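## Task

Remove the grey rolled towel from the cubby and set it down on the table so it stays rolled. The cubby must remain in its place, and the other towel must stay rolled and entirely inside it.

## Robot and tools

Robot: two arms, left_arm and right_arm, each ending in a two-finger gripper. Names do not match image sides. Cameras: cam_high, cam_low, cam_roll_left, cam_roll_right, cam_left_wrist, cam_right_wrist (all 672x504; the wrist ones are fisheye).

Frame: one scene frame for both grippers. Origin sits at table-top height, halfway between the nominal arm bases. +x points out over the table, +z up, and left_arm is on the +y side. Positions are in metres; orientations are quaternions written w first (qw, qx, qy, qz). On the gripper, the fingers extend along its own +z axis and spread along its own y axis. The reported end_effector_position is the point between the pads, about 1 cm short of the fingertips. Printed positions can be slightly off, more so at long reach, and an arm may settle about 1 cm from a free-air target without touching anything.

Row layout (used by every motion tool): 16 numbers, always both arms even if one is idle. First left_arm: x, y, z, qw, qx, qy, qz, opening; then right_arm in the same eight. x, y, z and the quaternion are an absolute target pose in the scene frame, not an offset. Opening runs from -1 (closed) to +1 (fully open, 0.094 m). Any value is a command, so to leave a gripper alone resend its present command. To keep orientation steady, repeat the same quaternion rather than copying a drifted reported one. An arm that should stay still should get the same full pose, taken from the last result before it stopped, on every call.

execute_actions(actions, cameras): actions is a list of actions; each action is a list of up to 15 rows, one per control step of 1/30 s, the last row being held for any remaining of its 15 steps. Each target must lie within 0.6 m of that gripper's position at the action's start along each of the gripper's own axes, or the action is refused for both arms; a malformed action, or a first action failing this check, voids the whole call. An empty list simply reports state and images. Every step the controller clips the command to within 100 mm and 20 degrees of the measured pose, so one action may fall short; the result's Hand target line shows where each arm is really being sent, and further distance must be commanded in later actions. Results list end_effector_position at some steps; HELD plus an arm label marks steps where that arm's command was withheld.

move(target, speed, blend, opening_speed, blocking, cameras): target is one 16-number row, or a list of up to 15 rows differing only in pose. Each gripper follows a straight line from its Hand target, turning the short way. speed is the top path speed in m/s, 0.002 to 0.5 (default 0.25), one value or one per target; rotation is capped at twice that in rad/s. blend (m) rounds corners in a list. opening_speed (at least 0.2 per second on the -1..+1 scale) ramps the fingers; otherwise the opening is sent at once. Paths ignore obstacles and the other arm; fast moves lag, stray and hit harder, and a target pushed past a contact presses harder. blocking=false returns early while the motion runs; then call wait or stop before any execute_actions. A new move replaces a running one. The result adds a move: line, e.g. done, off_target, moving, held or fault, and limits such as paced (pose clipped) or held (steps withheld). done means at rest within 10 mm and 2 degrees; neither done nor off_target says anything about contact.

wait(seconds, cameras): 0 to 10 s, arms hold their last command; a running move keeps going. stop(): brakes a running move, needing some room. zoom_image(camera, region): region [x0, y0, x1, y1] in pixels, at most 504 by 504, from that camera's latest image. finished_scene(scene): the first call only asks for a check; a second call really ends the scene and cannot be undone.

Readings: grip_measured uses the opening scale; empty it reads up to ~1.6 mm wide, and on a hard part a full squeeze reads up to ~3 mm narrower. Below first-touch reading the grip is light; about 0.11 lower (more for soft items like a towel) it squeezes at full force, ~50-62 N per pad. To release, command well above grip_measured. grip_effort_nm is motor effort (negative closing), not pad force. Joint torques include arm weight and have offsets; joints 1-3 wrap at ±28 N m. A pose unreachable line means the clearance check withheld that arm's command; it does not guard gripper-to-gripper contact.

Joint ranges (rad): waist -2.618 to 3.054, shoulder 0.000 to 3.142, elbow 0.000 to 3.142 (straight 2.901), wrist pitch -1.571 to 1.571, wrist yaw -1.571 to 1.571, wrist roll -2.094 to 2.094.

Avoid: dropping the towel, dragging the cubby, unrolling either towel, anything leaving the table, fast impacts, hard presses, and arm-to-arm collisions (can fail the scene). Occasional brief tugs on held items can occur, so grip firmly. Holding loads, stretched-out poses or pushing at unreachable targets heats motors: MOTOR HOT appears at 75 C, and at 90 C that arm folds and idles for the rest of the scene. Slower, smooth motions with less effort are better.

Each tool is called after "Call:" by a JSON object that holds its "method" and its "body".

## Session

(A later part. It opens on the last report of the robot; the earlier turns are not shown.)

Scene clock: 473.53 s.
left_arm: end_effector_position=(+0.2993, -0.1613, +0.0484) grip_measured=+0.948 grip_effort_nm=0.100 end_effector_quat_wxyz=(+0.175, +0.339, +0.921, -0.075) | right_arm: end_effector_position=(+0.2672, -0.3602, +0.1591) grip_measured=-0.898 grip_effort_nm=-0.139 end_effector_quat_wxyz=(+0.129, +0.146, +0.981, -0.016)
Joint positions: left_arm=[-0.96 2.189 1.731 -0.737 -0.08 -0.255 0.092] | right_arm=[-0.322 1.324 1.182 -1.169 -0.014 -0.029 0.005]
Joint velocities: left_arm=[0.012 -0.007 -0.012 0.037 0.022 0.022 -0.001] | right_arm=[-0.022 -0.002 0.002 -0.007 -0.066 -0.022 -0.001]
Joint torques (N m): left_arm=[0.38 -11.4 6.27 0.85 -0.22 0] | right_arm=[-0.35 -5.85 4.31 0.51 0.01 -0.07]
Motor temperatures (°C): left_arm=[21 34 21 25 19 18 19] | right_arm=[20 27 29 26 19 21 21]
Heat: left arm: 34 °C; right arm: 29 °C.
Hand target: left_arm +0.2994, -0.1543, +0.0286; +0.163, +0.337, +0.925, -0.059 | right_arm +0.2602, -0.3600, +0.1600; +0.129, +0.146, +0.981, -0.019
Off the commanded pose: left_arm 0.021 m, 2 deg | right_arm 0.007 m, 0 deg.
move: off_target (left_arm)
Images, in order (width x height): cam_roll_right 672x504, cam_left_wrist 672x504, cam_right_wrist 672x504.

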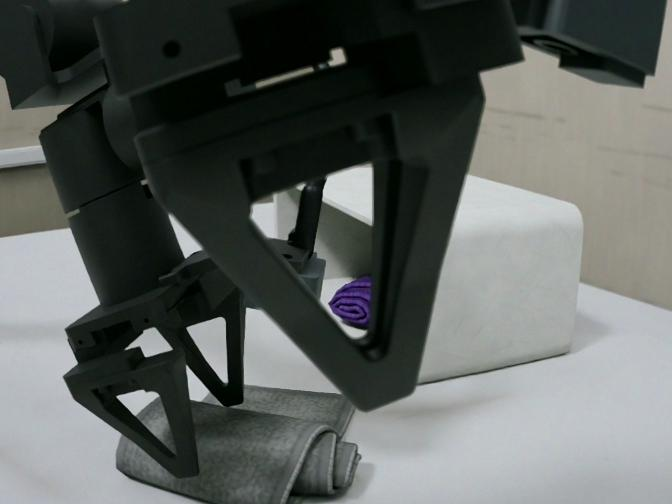

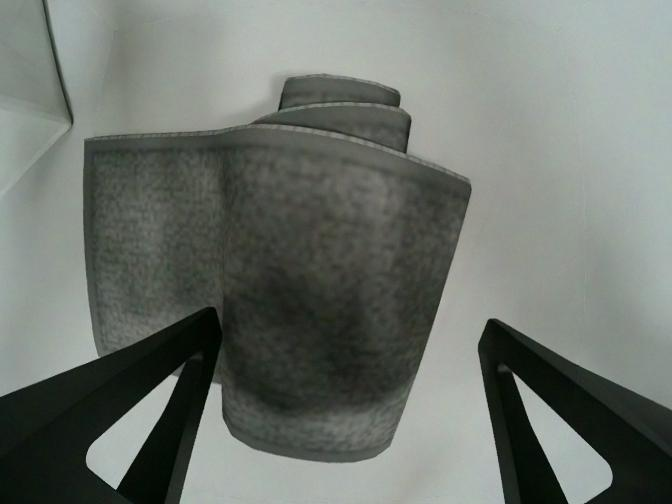

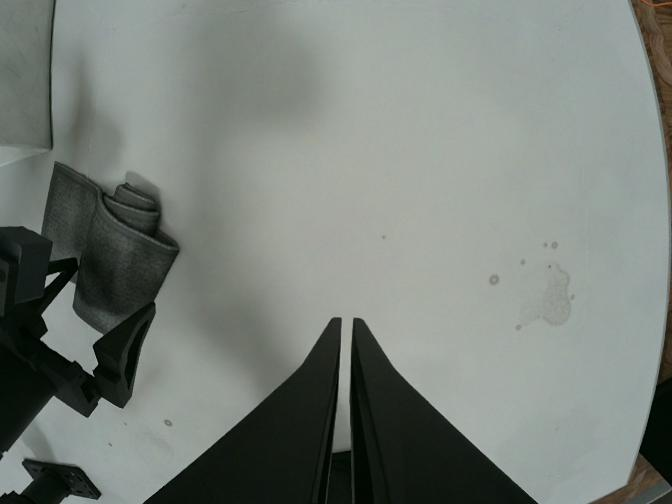

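Call:
{"method": "move", "body": {"target": [[0.311,-0.161,0.028,0.1631,0.3368,0.9254,-0.0594,0.95,0.26,-0.36,0.16,0.1291,0.1465,0.9805,-0.0193,-0.9],[0.311,-0.161,0.006,0.1631,0.3368,0.9254,-0.0594,0.95,0.26,-0.36,0.16,0.1291,0.1465,0.9805,-0.0193,-0.9]], "speed": 0.05, "cameras": ["cam_left_wrist"]}}

Call:
{"method": "zoom_image", "body": {"camera": "cam_left_wrist", "region": [100, 0, 600, 504]}}

Scene clock: 475.57 s.
left_arm: end_effector_position=(+0.3083, -0.1654, +0.0242) grip_measured=+0.948 grip_effort_nm=0.100 end_effector_quat_wxyz=(+0.172, +0.335, +0.924, -0.072) | right_arm: end_effector_position=(+0.2672, -0.3602, +0.1591) grip_measured=-0.898 grip_effort_nm=-0.129 end_effector_quat_wxyz=(+0.129, +0.146, +0.981, -0.016)
Joint positions: left_arm=[-0.95 2.255 1.744 -0.693 -0.08 -0.255 0.092] | right_arm=[-0.322 1.324 1.182 -1.169 -0.014 -0.029 0.005]
Joint velocities: left_arm=[-0.007 0.002 -0.012 0.066 0.037 -0.081 0] | right_arm=[-0.002 0.007 0.017 0.037 0.037 0.007 0]
Joint torques (N m): left_arm=[0.68 -11.44 7.41 0.84 -0.17 0.11] | right_arm=[-0.34 -5.82 4.3 0.51 0.01 -0.07]
Motor temperatures (°C): left_arm=[21 34 21 25 19 18 19] | right_arm=[20 27 29 26 19 21 21]
Heat: left arm: 34 °C; right arm: 29 °C.
Hand target: left_arm +0.3105, -0.1604, +0.0061; +0.163, +0.337, +0.926, -0.059 | right_arm +0.2602, -0.3600, +0.1599; +0.129, +0.147, +0.981, -0.019
Off the commanded pose: left_arm 0.019 m, 2 deg | right_arm 0.007 m, 0 deg.
move: off_target (left_arm)
Images, in order (width x height): cam_left_wrist 672x504.

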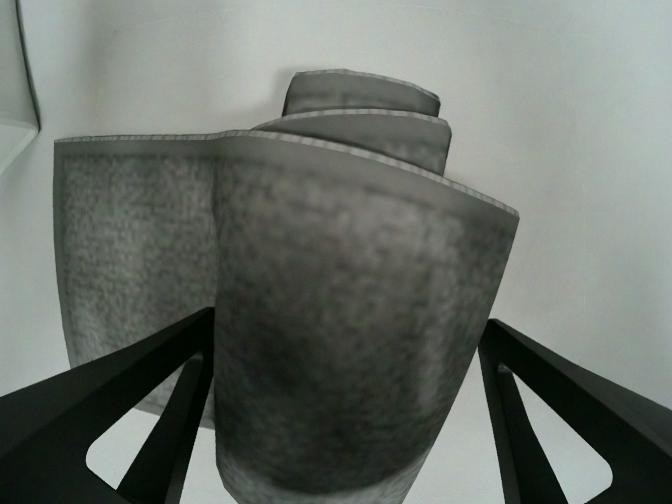

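Scaled by 1.000.

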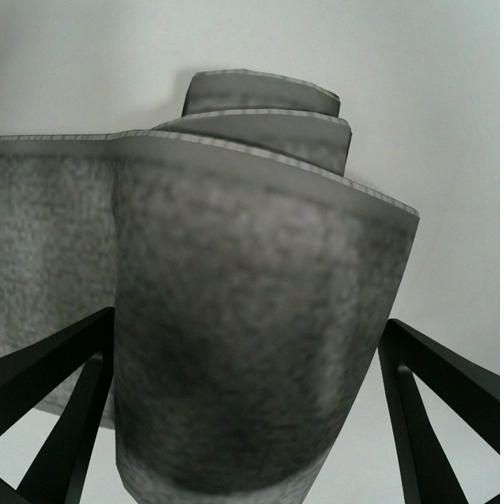

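Call:
{"method": "move", "body": {"target": [0.311,-0.161,0.006,0.1631,0.3368,0.9254,-0.0594,0.1,0.26,-0.36,0.16,0.1291,0.1465,0.9805,-0.0193,-0.9], "opening_speed": 0.6, "cameras": ["cam_left_wrist","cam_roll_right"]}}

Call:
{"method": "zoom_image", "body": {"camera": "cam_roll_right", "region": [100, 330, 450, 504]}}

Scene clock: 478.73 s.
left_arm: end_effector_position=(+0.3089, -0.1662, +0.0246) grip_measured=+0.102 grip_effort_nm=-0.125 end_effector_quat_wxyz=(+0.174, +0.334, +0.923, -0.073) | right_arm: end_effector_position=(+0.2672, -0.3602, +0.1591) grip_measured=-0.898 grip_effort_nm=-0.129 end_effector_quat_wxyz=(+0.129, +0.146, +0.981, -0.016)
Joint positions: left_arm=[-0.95 2.255 1.744 -0.688 -0.08 -0.255 0.052] | right_arm=[-0.322 1.324 1.182 -1.169 -0.014 -0.029 0.005]
Joint velocities: left_arm=[0.002 0.017 -0.002 0.037 0.022 0.022 0] | right_arm=[0.007 -0.007 -0.002 -0.037 -0.022 0.066 0]
Joint torques (N m): left_arm=[0.65 -11.45 7.5 0.78 -0.16 0.11] | right_arm=[-0.34 -5.82 4.31 0.51 0.01 -0.07]
Motor temperatures (°C): left_arm=[21 34 21 25 19 18 19] | right_arm=[20 26 29 26 19 21 21]
Heat: left arm: 34 °C; right arm: 29 °C.
Hand target: left_arm +0.3106, -0.1605, +0.0063; +0.163, +0.337, +0.925, -0.060 | right_arm +0.2602, -0.3600, +0.1599; +0.129, +0.147, +0.981, -0.019
Off the commanded pose: left_arm 0.019 m, 2 deg | right_arm 0.007 m, 0 deg.
move: off_target (left_arm)
Images, in order (width x height): cam_roll_right 672x504, cam_left_wrist 672x504.

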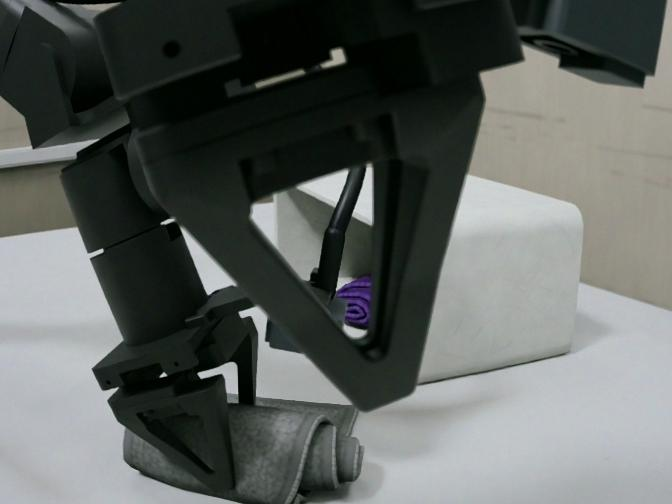

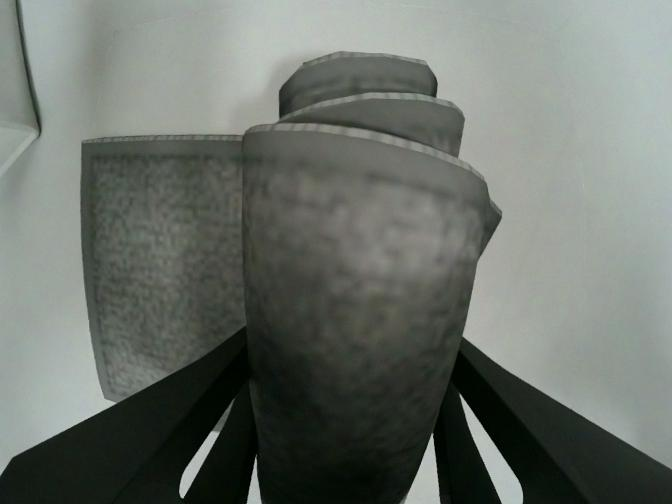

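Scaled by 1.440 from the camera's 672x504 image, which has a finer 960x720 frame.

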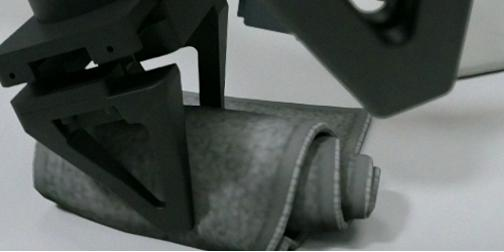

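Call:
{"method": "move", "body": {"target": [0.311,-0.161,0.006,0.1631,0.3368,0.9254,-0.0594,-0.1,0.26,-0.36,0.16,0.1291,0.1465,0.9805,-0.0193,-0.9], "opening_speed": 0.5, "cameras": ["cam_left_wrist"]}}

Call:
{"method": "move", "body": {"target": [[0.305,-0.161,0.04,0.1631,0.3368,0.9254,-0.0594,-0.1,0.26,-0.36,0.16,0.1291,0.1465,0.9805,-0.0193,-0.9],[0.25,-0.165,0.05,0.1631,0.3368,0.9254,-0.0594,-0.1,0.26,-0.38,0.16,0.1291,0.1465,0.9805,-0.0193,-0.9]], "speed": 0.06}}

Call:
{"method": "zoom_image", "body": {"camera": "cam_roll_right", "region": [0, 250, 350, 504]}}

Call:
{"method": "zoom_image", "body": {"camera": "cam_roll_left", "region": [300, 200, 580, 370]}}

Scene clock: 480.03 s.
left_arm: end_effector_position=(+0.3092, -0.1666, +0.0247) grip_measured=-0.097 grip_effort_nm=-0.178 end_effector_quat_wxyz=(+0.174, +0.334, +0.923, -0.074) | right_arm: end_effector_position=(+0.2672, -0.3602, +0.1591) grip_measured=-0.898 grip_effort_nm=-0.134 end_effector_quat_wxyz=(+0.129, +0.146, +0.981, -0.016)
Joint positions: left_arm=[-0.95 2.255 1.744 -0.687 -0.08 -0.255 0.042] | right_arm=[-0.322 1.324 1.182 -1.169 -0.014 -0.029 0.005]
Joint velocities: left_arm=[0.017 0.007 -0.012 0.066 -0.066 -0.007 -0.001] | right_arm=[0.002 0.002 0.012 -0.007 -0.081 -0.051 -0.001]
Joint torques (N m): left_arm=[0.66 -11.47 7.51 0.75 -0.16 0.11] | right_arm=[-0.34 -5.83 4.3 0.51 0 -0.07]
Motor temperatures (°C): left_arm=[21 34 21 25 19 18 19] | right_arm=[20 26 29 26 19 21 21]
Heat: left arm: 34 °C; right arm: 29 °C.
Hand target: left_arm +0.3105, -0.1605, +0.0063; +0.163, +0.337, +0.926, -0.060 | right_arm +0.2602, -0.3600, +0.1599; +0.129, +0.147, +0.981, -0.019
Off the commanded pose: left_arm 0.020 m, 2 deg | right_arm 0.007 m, 0 deg.
move: off_target (left_arm)
Images, in order (width x height): cam_left_wrist 672x504.

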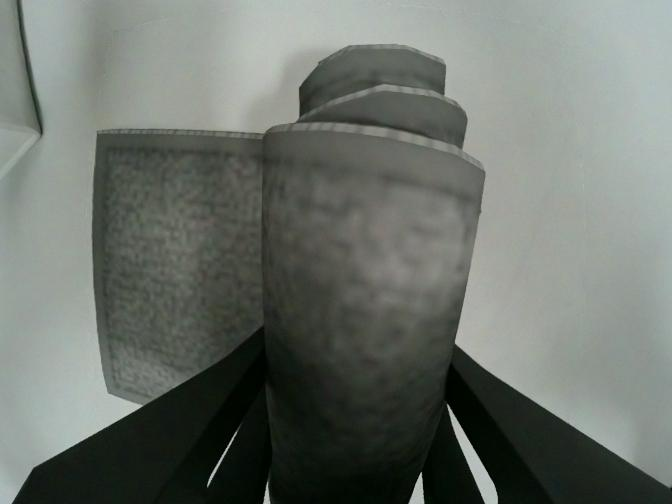

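Scene clock: 482.13 s.
left_arm: end_effector_position=(+0.2537, -0.1722, +0.0402) grip_measured=-0.098 grip_effort_nm=-0.125 end_effector_quat_wxyz=(+0.159, +0.341, +0.925, -0.064) | right_arm: end_effector_position=(+0.2601, -0.3794, +0.1591) grip_measured=-0.898 grip_effort_nm=-0.129 end_effector_quat_wxyz=(+0.128, +0.147, +0.981, -0.021)
Joint positions: left_arm=[-1.06 2.175 1.69 -0.759 -0.112 -0.351 0.042] | right_arm=[-0.406 1.324 1.182 -1.169 -0.027 -0.11 0.005]
Joint velocities: left_arm=[0.002 -0.002 0.007 -0.022 0.022 -0.007 0.002] | right_arm=[-0.002 -0.007 -0.022 -0.081 -0.051 0.007 0]
Joint torques (N m): left_arm=[-0.47 -17.26 5.78 0.42 -0.27 -0.12] | right_arm=[-0.43 -3.51 5.86 0.57 -0.11 -0.07]
Motor temperatures (°C): left_arm=[21 34 21 25 19 18 19] | right_arm=[20 26 29 26 19 21 21]
Heat: left arm: 34 °C; right arm: 29 °C.
Hand target: left_arm +0.2500, -0.1649, +0.0496; +0.162, +0.337, +0.926, -0.059 | right_arm +0.2603, -0.3797, +0.1600; +0.130, +0.147, +0.980, -0.018
Off the commanded pose: left_arm 0.013 m, 1 deg | right_arm 0.001 m, 0 deg.
move: off_target (left_arm)

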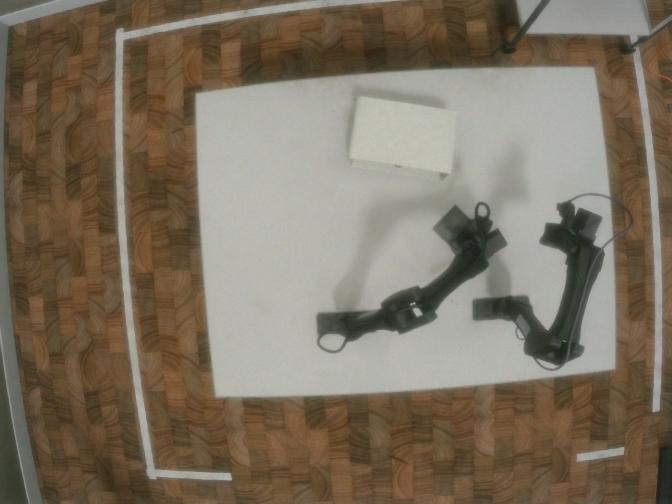

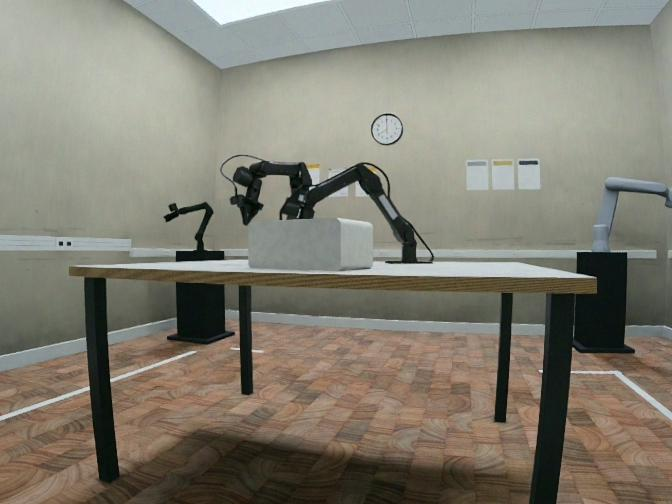

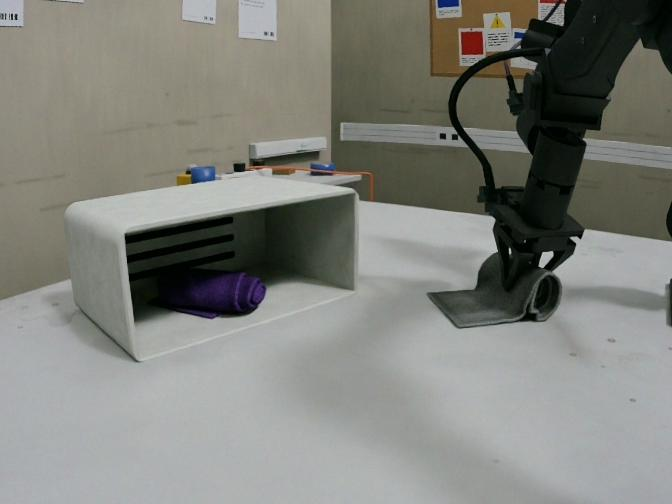

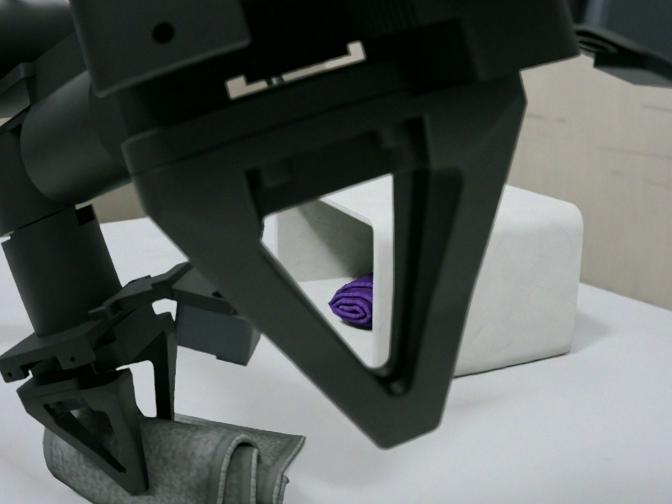

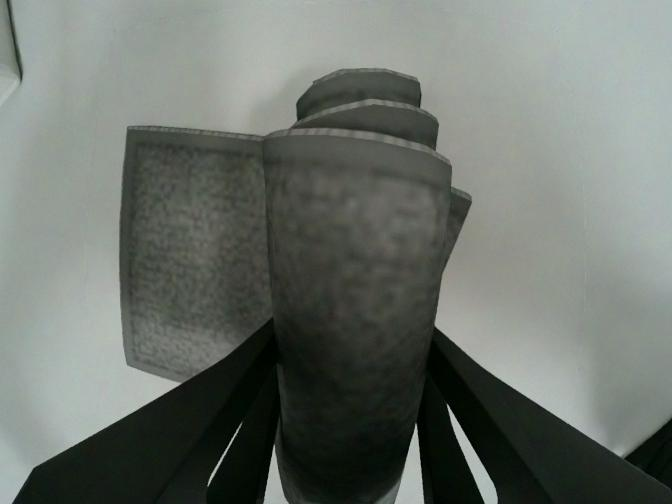

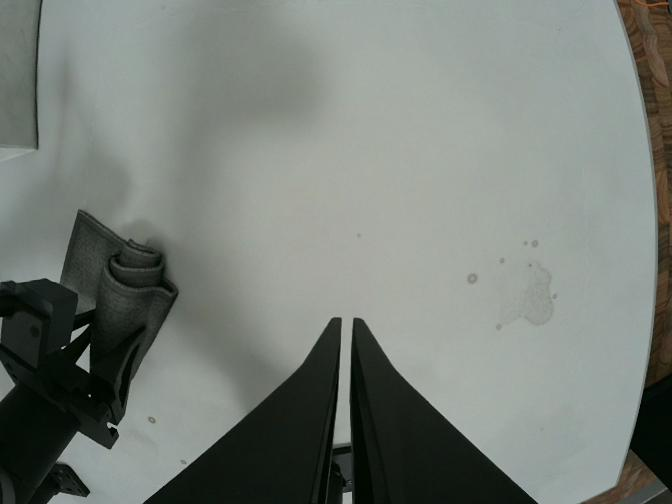

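Scaled by 1.440 from the camera's 672x504 image, which has a finer 960x720 frame.

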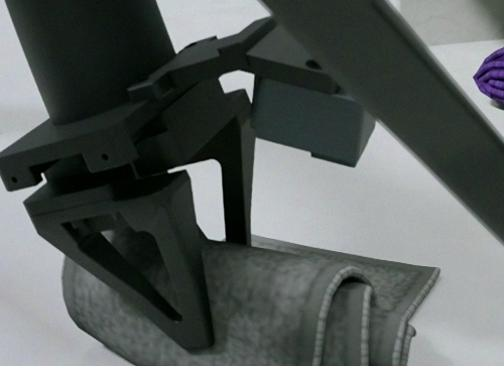

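Scaled by 1.800 from the camera's 672x504 image, which has a finer 960x720 frame.

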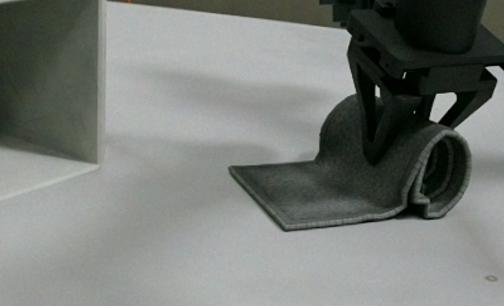

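Call:
{"method": "move", "body": {"target": [[0.245,-0.168,0.09,0.1631,0.3368,0.9254,-0.0594,-0.1,0.26,-0.38,0.16,0.1291,0.1465,0.9805,-0.0193,-0.9],[0.245,-0.168,0.09,0.0541,0.2721,0.9004,-0.3349,-0.1,0.26,-0.38,0.16,0.1291,0.1465,0.9805,-0.0193,-0.9]], "speed": 0.15, "cameras": ["cam_high","cam_roll_left","cam_left_wrist","cam_right_wrist"]}}

Call:
{"method": "zoom_image", "body": {"camera": "cam_roll_left", "region": [300, 200, 580, 370]}}

Scene clock: 485.83 s.
left_arm: end_effector_position=(+0.2471, -0.1701, +0.0796) grip_measured=-0.098 grip_effort_nm=-0.115 end_effector_quat_wxyz=(+0.050, +0.276, +0.904, -0.323) | right_arm: end_effector_position=(+0.2601, -0.3794, +0.1591) grip_measured=-0.898 grip_effort_nm=-0.134 end_effector_quat_wxyz=(+0.128, +0.147, +0.981, -0.021)
Joint positions: left_arm=[-0.861 2.022 1.484 -0.549 0.477 -0.402 0.042] | right_arm=[-0.406 1.324 1.182 -1.169 -0.027 -0.11 0.005]
Joint velocities: left_arm=[0.012 0.007 0.012 0.022 0.066 -0.037 0] | right_arm=[-0.007 -0.007 -0.012 0.037 -0.022 -0.037 0]
Joint torques (N m): left_arm=[0.57 -15.97 5.94 1 0.37 -0.03] | right_arm=[-0.38 -3.55 5.86 0.56 -0.08 -0.07]
Motor temperatures (°C): left_arm=[21 35 21 25 19 18 19] | right_arm=[20 26 29 26 19 21 21]
Heat: left arm: 35 °C; right arm: 29 °C.
Hand target: left_arm +0.2453, -0.1674, +0.0914; +0.055, +0.274, +0.900, -0.335 | right_arm +0.2600, -0.3800, +0.1600; +0.129, +0.147, +0.981, -0.019
Off the commanded pose: left_arm 0.011 m, 2 deg | right_arm 0.001 m, 0 deg.
move: off_target (left_arm)
Images, in order (width x height): cam_high 672x504, cam_roll_left 672x504, cam_left_wrist 672x504, cam_right_wrist 672x504.

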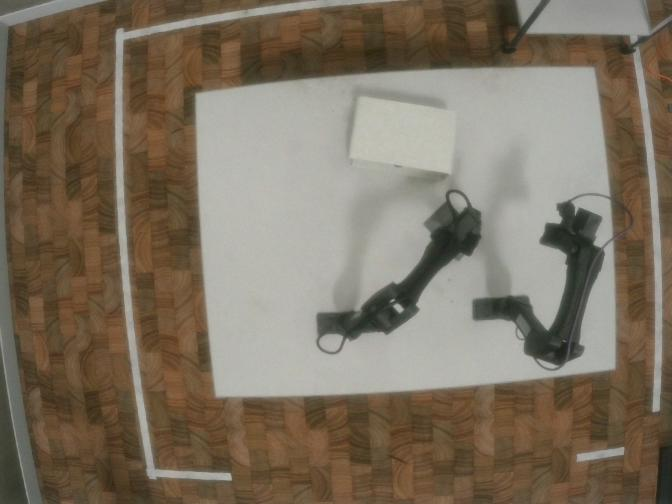

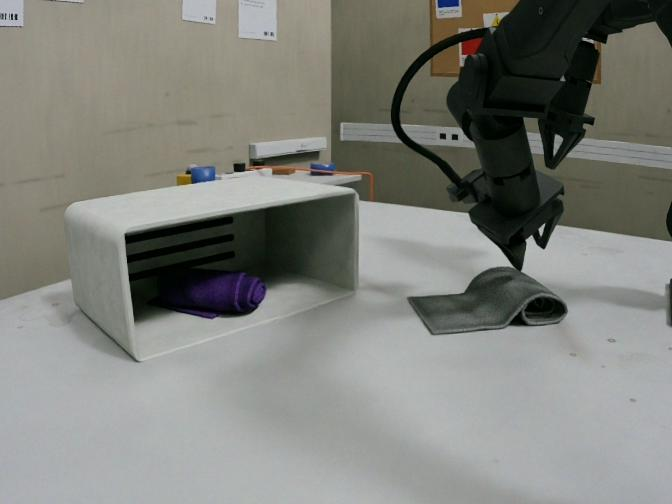

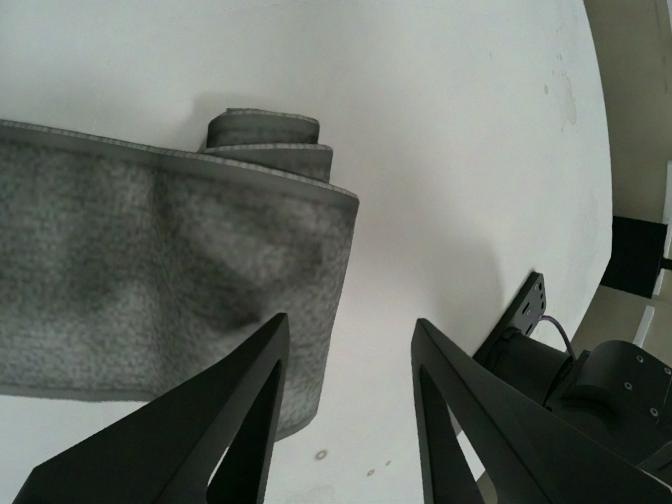

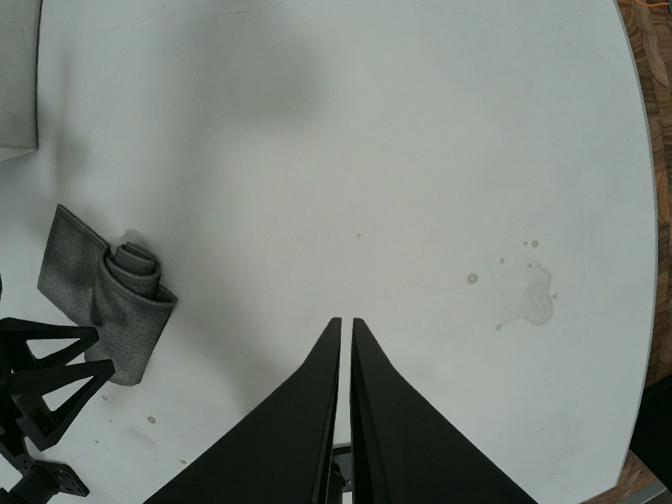

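Scaled by 1.800 from the camera's 672x504 image, which has a finer 960x720 frame.

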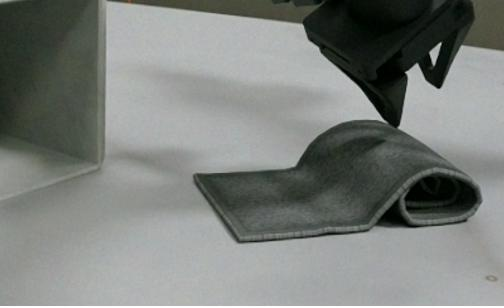

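Call:
{"method": "move", "body": {"target": [0.235,-0.16,0.12,0.1631,0.3368,0.9254,-0.0594,0.95,0.26,-0.38,0.16,0.1291,0.1465,0.9805,-0.0193,-0.9], "cameras": ["cam_left_wrist","cam_roll_right"]}}

Scene clock: 488.27 s.
left_arm: end_effector_position=(+0.2323, -0.1586, +0.1213) grip_measured=+0.948 grip_effort_nm=0.095 end_effector_quat_wxyz=(+0.162, +0.335, +0.926, -0.070) | right_arm: end_effector_position=(+0.2601, -0.3794, +0.1591) grip_measured=-0.898 grip_effort_nm=-0.129 end_effector_quat_wxyz=(+0.128, +0.147, +0.981, -0.021)
Joint positions: left_arm=[-1.089 2.033 1.793 -0.995 -0.119 -0.39 0.092] | right_arm=[-0.406 1.324 1.182 -1.169 -0.027 -0.11 0.005]
Joint velocities: left_arm=[-0.007 -0.002 -0.002 0.066 -0.139 -0.081 0] | right_arm=[0.007 0.002 -0.007 -0.022 0.007 -0.066 -0.001]
Joint torques (N m): left_arm=[-0.06 -10.03 11.34 0.4 -0.28 0.03] | right_arm=[-0.38 -3.54 5.86 0.56 -0.08 -0.06]
Motor temperatures (°C): left_arm=[21 35 21 25 19 18 19] | right_arm=[20 26 29 26 19 21 21]
Heat: left arm: 35 °C; right arm: 29 °C.
Hand target: left_arm +0.2349, -0.1607, +0.1182; +0.161, +0.336, +0.926, -0.060 | right_arm +0.2600, -0.3800, +0.1600; +0.129, +0.147, +0.981, -0.019
Off the commanded pose: left_arm 0.003 m, 1 deg | right_arm 0.001 m, 0 deg.
move: done
Images, in order (width x height): cam_roll_right 672x504, cam_left_wrist 672x504.

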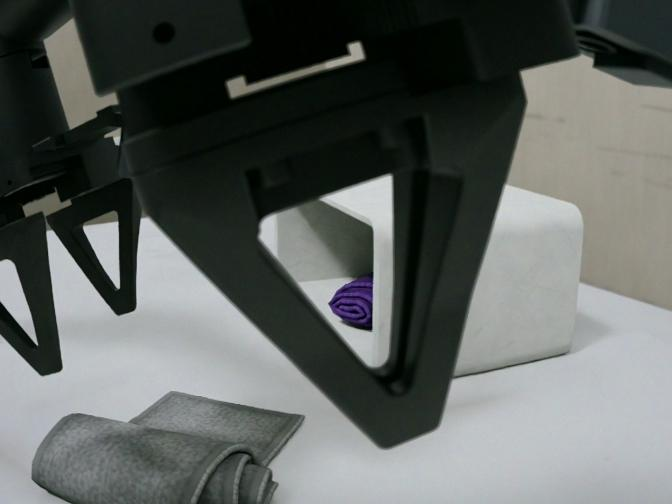

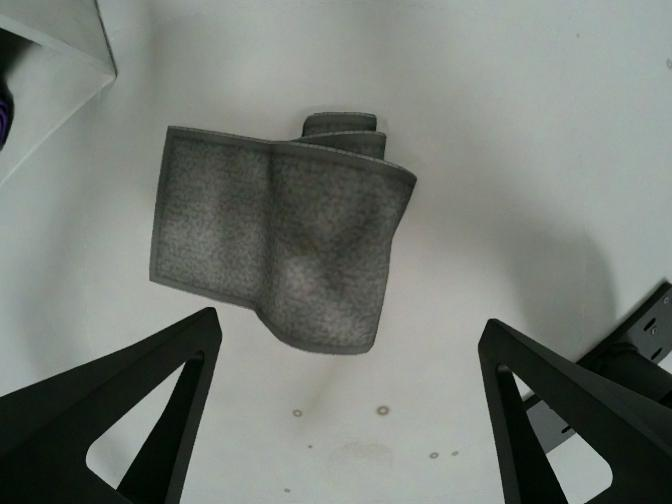

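Call:
{"method": "move", "body": {"target": [[0.2545,-0.161,0.08,0.1631,0.3368,0.9254,-0.0594,0.95,0.26,-0.38,0.16,0.1291,0.1465,0.9805,-0.0193,-0.9],[0.2545,-0.160,0.010,0.1631,0.3368,0.9254,-0.0594,0.95,0.26,-0.38,0.16,0.1291,0.1465,0.9805,-0.0193,-0.9]], "speed": 0.07, "cameras": ["cam_left_wrist"]}}

Scene clock: 491.63 s.
left_arm: end_effector_position=(+0.2539, -0.1669, +0.0290) grip_measured=+0.948 grip_effort_nm=0.095 end_effector_quat_wxyz=(+0.175, +0.333, +0.924, -0.074) | right_arm: end_effector_position=(+0.2601, -0.3794, +0.1591) grip_measured=-0.898 grip_effort_nm=-0.129 end_effector_quat_wxyz=(+0.128, +0.147, +0.981, -0.021)
Joint positions: left_arm=[-1.057 2.141 1.574 -0.64 -0.12 -0.358 0.092] | right_arm=[-0.406 1.324 1.182 -1.169 -0.027 -0.11 0.005]
Joint velocities: left_arm=[-0.017 -0.002 0.002 0.037 -0.022 0.007 0.001] | right_arm=[0.002 -0.007 0.007 0.007 -0.007 0.051 0]
Joint torques (N m): left_arm=[0.64 -10.86 6.08 0.8 -0.13 0.13] | right_arm=[-0.36 -3.54 5.85 0.57 -0.08 -0.07]
Motor temperatures (°C): left_arm=[21 35 21 25 19 18 19] | right_arm=[20 25 29 26 19 21 21]
Heat: left arm: 35 °C; right arm: 29 °C.
Hand target: left_arm +0.2539, -0.1592, +0.0105; +0.163, +0.337, +0.925, -0.059 | right_arm +0.2600, -0.3800, +0.1600; +0.129, +0.147, +0.981, -0.019
Off the commanded pose: left_arm 0.020 m, 2 deg | right_arm 0.001 m, 0 deg.
move: off_target (left_arm)
Images, in order (width x height): cam_left_wrist 672x504.

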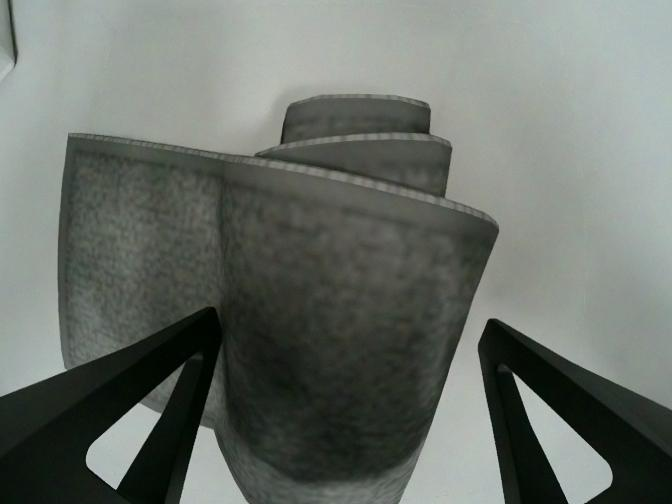

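Call:
{"method": "move", "body": {"target": [0.2545,-0.158,-0.006,0.1631,0.3368,0.9254,-0.0594,0.95,0.26,-0.38,0.16,0.1291,0.1465,0.9805,-0.0193,-0.9], "speed": 0.05, "cameras": []}}

Call:
{"method": "move", "body": {"target": [0.2545,-0.158,-0.004,0.1631,0.3368,0.9254,-0.0594,-0.45,0.26,-0.38,0.16,0.1291,0.1465,0.9805,-0.0193,-0.9], "opening_speed": 0.6, "cameras": ["cam_left_wrist","cam_roll_left"]}}

Call:
{"method": "zoom_image", "body": {"camera": "cam_roll_left", "region": [300, 200, 580, 370]}}

Scene clock: 493.27 s.
left_arm: end_effector_position=(+0.2552, -0.1691, +0.0209) grip_measured=+0.948 grip_effort_nm=0.095 end_effector_quat_wxyz=(+0.182, +0.333, +0.922, -0.080) | right_arm: end_effector_position=(+0.2601, -0.3794, +0.1591) grip_measured=-0.898 grip_effort_nm=-0.129 end_effector_quat_wxyz=(+0.128, +0.147, +0.981, -0.021)
Joint positions: left_arm=[-1.057 2.147 1.542 -0.583 -0.12 -0.355 0.092] | right_arm=[-0.406 1.324 1.182 -1.169 -0.027 -0.11 0.005]
Joint velocities: left_arm=[0.007 -0.007 0.007 0.022 -0.007 0.037 0.001] | right_arm=[0.002 0.002 0.002 -0.081 -0.037 -0.022 0]
Joint torques (N m): left_arm=[0.94 -9.92 5.41 0.88 -0.12 0.11] | right_arm=[-0.36 -3.54 5.86 0.56 -0.09 -0.07]
Motor temperatures (°C): left_arm=[21 35 21 25 19 18 19] | right_arm=[20 25 29 26 19 21 21]
Heat: left arm: 35 °C; right arm: 29 °C.
Hand target: left_arm +0.2538, -0.1571, -0.0050; +0.163, +0.337, +0.926, -0.060 | right_arm +0.2600, -0.3800, +0.1600; +0.129, +0.147, +0.981, -0.019
Off the commanded pose: left_arm 0.029 m, 3 deg | right_arm 0.001 m, 0 deg.
move: off_target (left_arm)
No camera images: "cameras" was empty.

Scene clock: 496.23 s.
left_arm: end_effector_position=(+0.2582, -0.1696, +0.0216) grip_measured=-0.402 grip_effort_nm=-0.955 end_effector_quat_wxyz=(+0.188, +0.331, +0.921, -0.080) | right_arm: end_effector_position=(+0.2601, -0.3794, +0.1591) grip_measured=-0.898 grip_effort_nm=-0.134 end_effector_quat_wxyz=(+0.128, +0.147, +0.981, -0.021)
Joint positions: left_arm=[-1.055 2.147 1.541 -0.572 -0.128 -0.354 0.028] | right_arm=[-0.406 1.324 1.182 -1.169 -0.027 -0.11 0.005]
Joint velocities: left_arm=[0.002 0.002 0.002 0.037 0.066 -0.051 -0.001] | right_arm=[-0.012 0.002 -0.012 -0.051 -0.051 -0.037 -0.001]
Joint torques (N m): left_arm=[0.7 -10.11 5.98 0.73 -0.04 0.11] | right_arm=[-0.38 -3.54 5.85 0.57 -0.09 -0.07]
Motor temperatures (°C): left_arm=[21 35 21 25 19 18 19] | right_arm=[20 25 29 26 19 21 21]
Heat: left arm: 35 °C; right arm: 29 °C.
Hand target: left_arm +0.2540, -0.1573, -0.0031; +0.163, +0.336, +0.926, -0.060 | right_arm +0.2600, -0.3800, +0.1600; +0.129, +0.147, +0.981, -0.019
Off the commanded pose: left_arm 0.028 m, 4 deg | right_arm 0.001 m, 0 deg.
move: off_target (left_arm)
Images, in order (width x height): cam_roll_left 672x504, cam_left_wrist 672x504.

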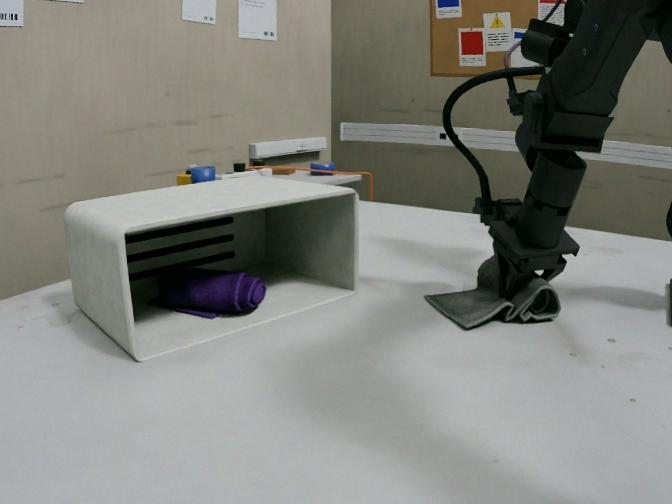

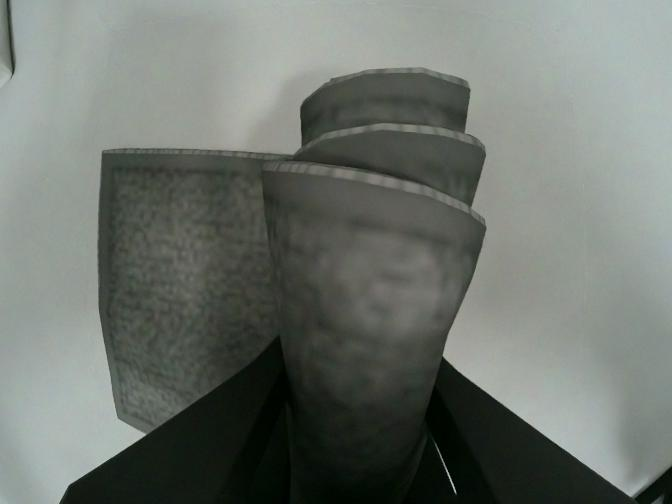

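Scaled by 1.800 from the camera's 672x504 image, which has a finer 960x720 frame.

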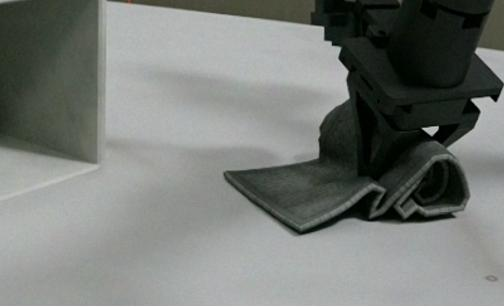

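Call:
{"method": "move", "body": {"target": [0.2545,-0.164,0.09,0.1631,0.3368,0.9254,-0.0594,-0.45,0.26,-0.38,0.16,0.1291,0.1465,0.9805,-0.0193,-0.9], "speed": 0.08, "cameras": ["cam_left_wrist","cam_roll_left","cam_roll_right"]}}

Call:
{"method": "zoom_image", "body": {"camera": "cam_roll_left", "region": [300, 200, 580, 370]}}

Scene clock: 498.57 s.
left_arm: end_effector_position=(+0.2526, -0.1594, +0.0661) grip_measured=-0.445 grip_effort_nm=-1.033 end_effector_quat_wxyz=(+0.148, +0.338, +0.928, -0.044) | right_arm: end_effector_position=(+0.2601, -0.3794, +0.1591) grip_measured=-0.898 grip_effort_nm=-0.129 end_effector_quat_wxyz=(+0.128, +0.147, +0.981, -0.021)
Joint positions: left_arm=[-1.055 2.147 1.761 -0.902 -0.128 -0.354 0.026] | right_arm=[-0.406 1.324 1.182 -1.169 -0.027 -0.11 0.005]
Joint velocities: left_arm=[-0.007 -0.007 0.002 -0.007 0.007 -0.007 0] | right_arm=[-0.007 -0.012 -0.002 0.051 -0.007 -0.007 0.001]
Joint torques (N m): left_arm=[0.05 -16.43 10.89 0.35 -0.07 0.04] | right_arm=[-0.39 -3.55 5.85 0.56 -0.08 -0.07]
Motor temperatures (°C): left_arm=[21 35 22 25 19 18 19] | right_arm=[20 25 29 26 19 21 21]
Heat: left arm: 35 °C; right arm: 29 °C.
Hand target: left_arm +0.2546, -0.1640, +0.0896; +0.163, +0.336, +0.926, -0.060 | right_arm +0.2600, -0.3800, +0.1600; +0.129, +0.147, +0.981, -0.019
Off the commanded pose: left_arm 0.024 m, 3 deg | right_arm 0.001 m, 0 deg.
move: off_target (left_arm)
Images, in order (width x height): cam_roll_left 672x504, cam_roll_right 672x504, cam_left_wrist 672x504.

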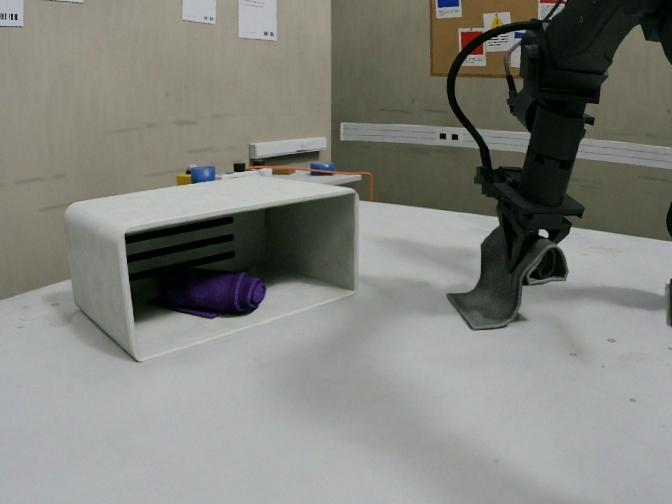

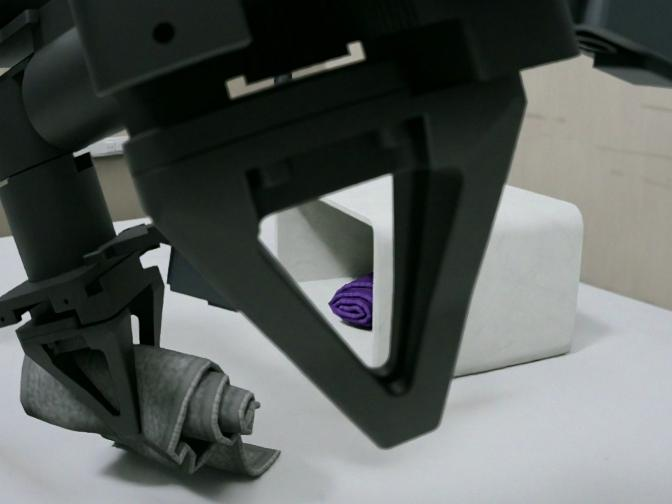

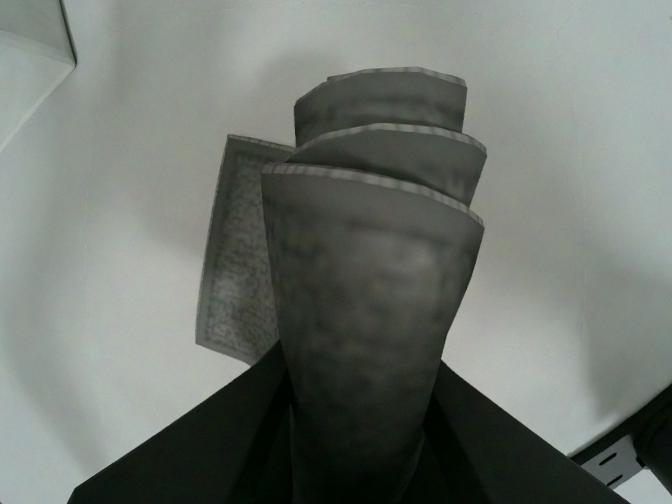

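Scaled by 1.800 from the camera's 672x504 image, which has a finer 960x720 frame.

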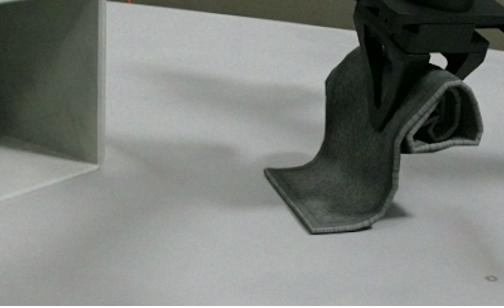

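Call:
{"method": "move", "body": {"target": [[0.225,-0.175,0.11,0.0541,0.2721,0.9004,-0.3349,-0.45,0.26,-0.38,0.16,0.1291,0.1465,0.9805,-0.0193,-0.9],[0.257,-0.137,0.085,0.0541,0.2721,0.9004,-0.3349,-0.45,0.26,-0.38,0.16,0.1291,0.1465,0.9805,-0.0193,-0.9]], "speed": [0.1,0.07], "cameras": ["cam_high","cam_left_wrist","cam_roll_left","cam_right_wrist"]}}

Call:
{"method": "zoom_image", "body": {"camera": "cam_roll_left", "region": [300, 200, 580, 370]}}

Scene clock: 504.10 s.
left_arm: end_effector_position=(+0.2599, -0.1382, +0.0799) grip_measured=-0.445 grip_effort_nm=-1.043 end_effector_quat_wxyz=(+0.050, +0.267, +0.906, -0.325) | right_arm: end_effector_position=(+0.2601, -0.3794, +0.1591) grip_measured=-0.898 grip_effort_nm=-0.129 end_effector_quat_wxyz=(+0.128, +0.147, +0.981, -0.021)
Joint positions: left_arm=[-0.784 1.968 1.408 -0.555 0.51 -0.348 0.026] | right_arm=[-0.406 1.324 1.182 -1.169 -0.027 -0.11 0.005]
Joint velocities: left_arm=[0.002 -0.007 0.007 0.037 0.022 -0.037 -0.001] | right_arm=[-0.007 0.017 0.012 -0.095 0.037 0.022 0]
Joint torques (N m): left_arm=[0.72 -14.2 6 1 0.44 0.19] | right_arm=[-0.38 -3.54 5.86 0.56 -0.09 -0.08]
Motor temperatures (°C): left_arm=[21 36 22 25 19 18 20] | right_arm=[20 25 29 26 19 21 21]
Heat: left arm: 36 °C; right arm: 29 °C.
Hand target: left_arm +0.2574, -0.1363, +0.0867; +0.056, +0.274, +0.900, -0.335 | right_arm +0.2600, -0.3800, +0.1600; +0.129, +0.147, +0.981, -0.019
Off the commanded pose: left_arm 0.006 m, 2 deg | right_arm 0.001 m, 0 deg.
move: done
Images, in order (width x height): cam_high 672x504, cam_roll_left 672x504, cam_left_wrist 672x504, cam_right_wrist 672x504.

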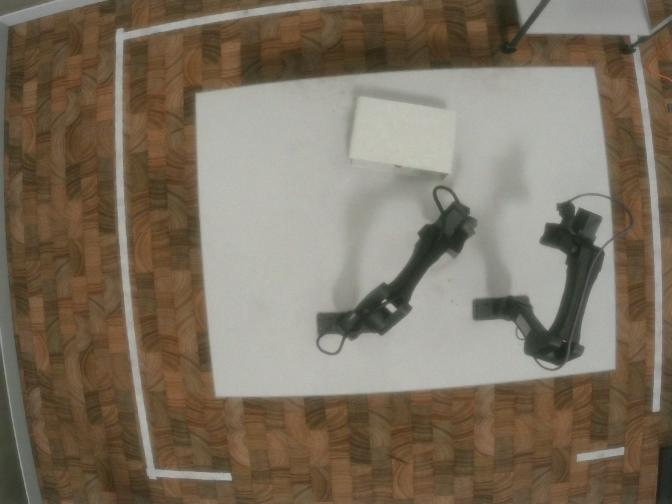

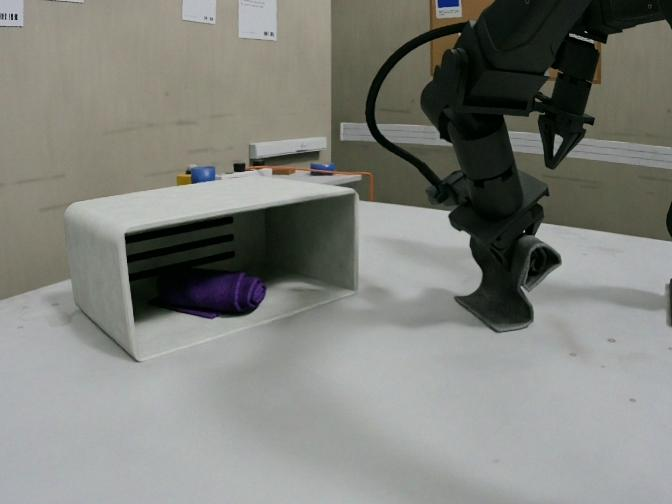

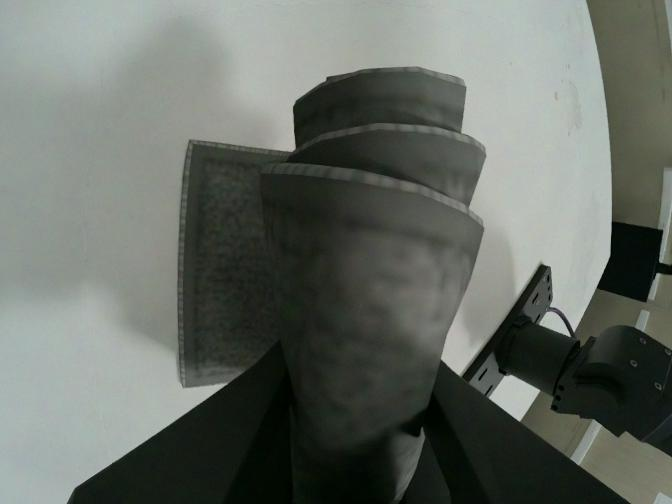

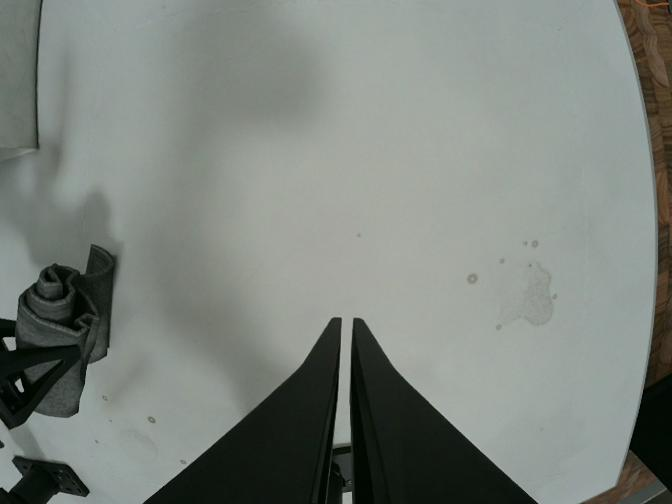

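Scaled by 1.800 from the camera's 672x504 image, which has a finer 960x720 frame.

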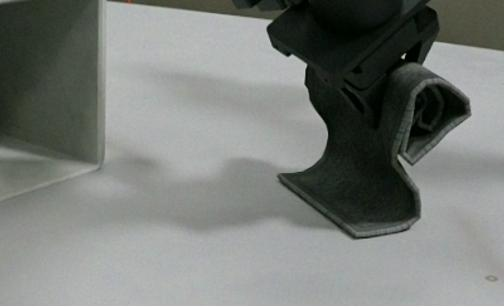

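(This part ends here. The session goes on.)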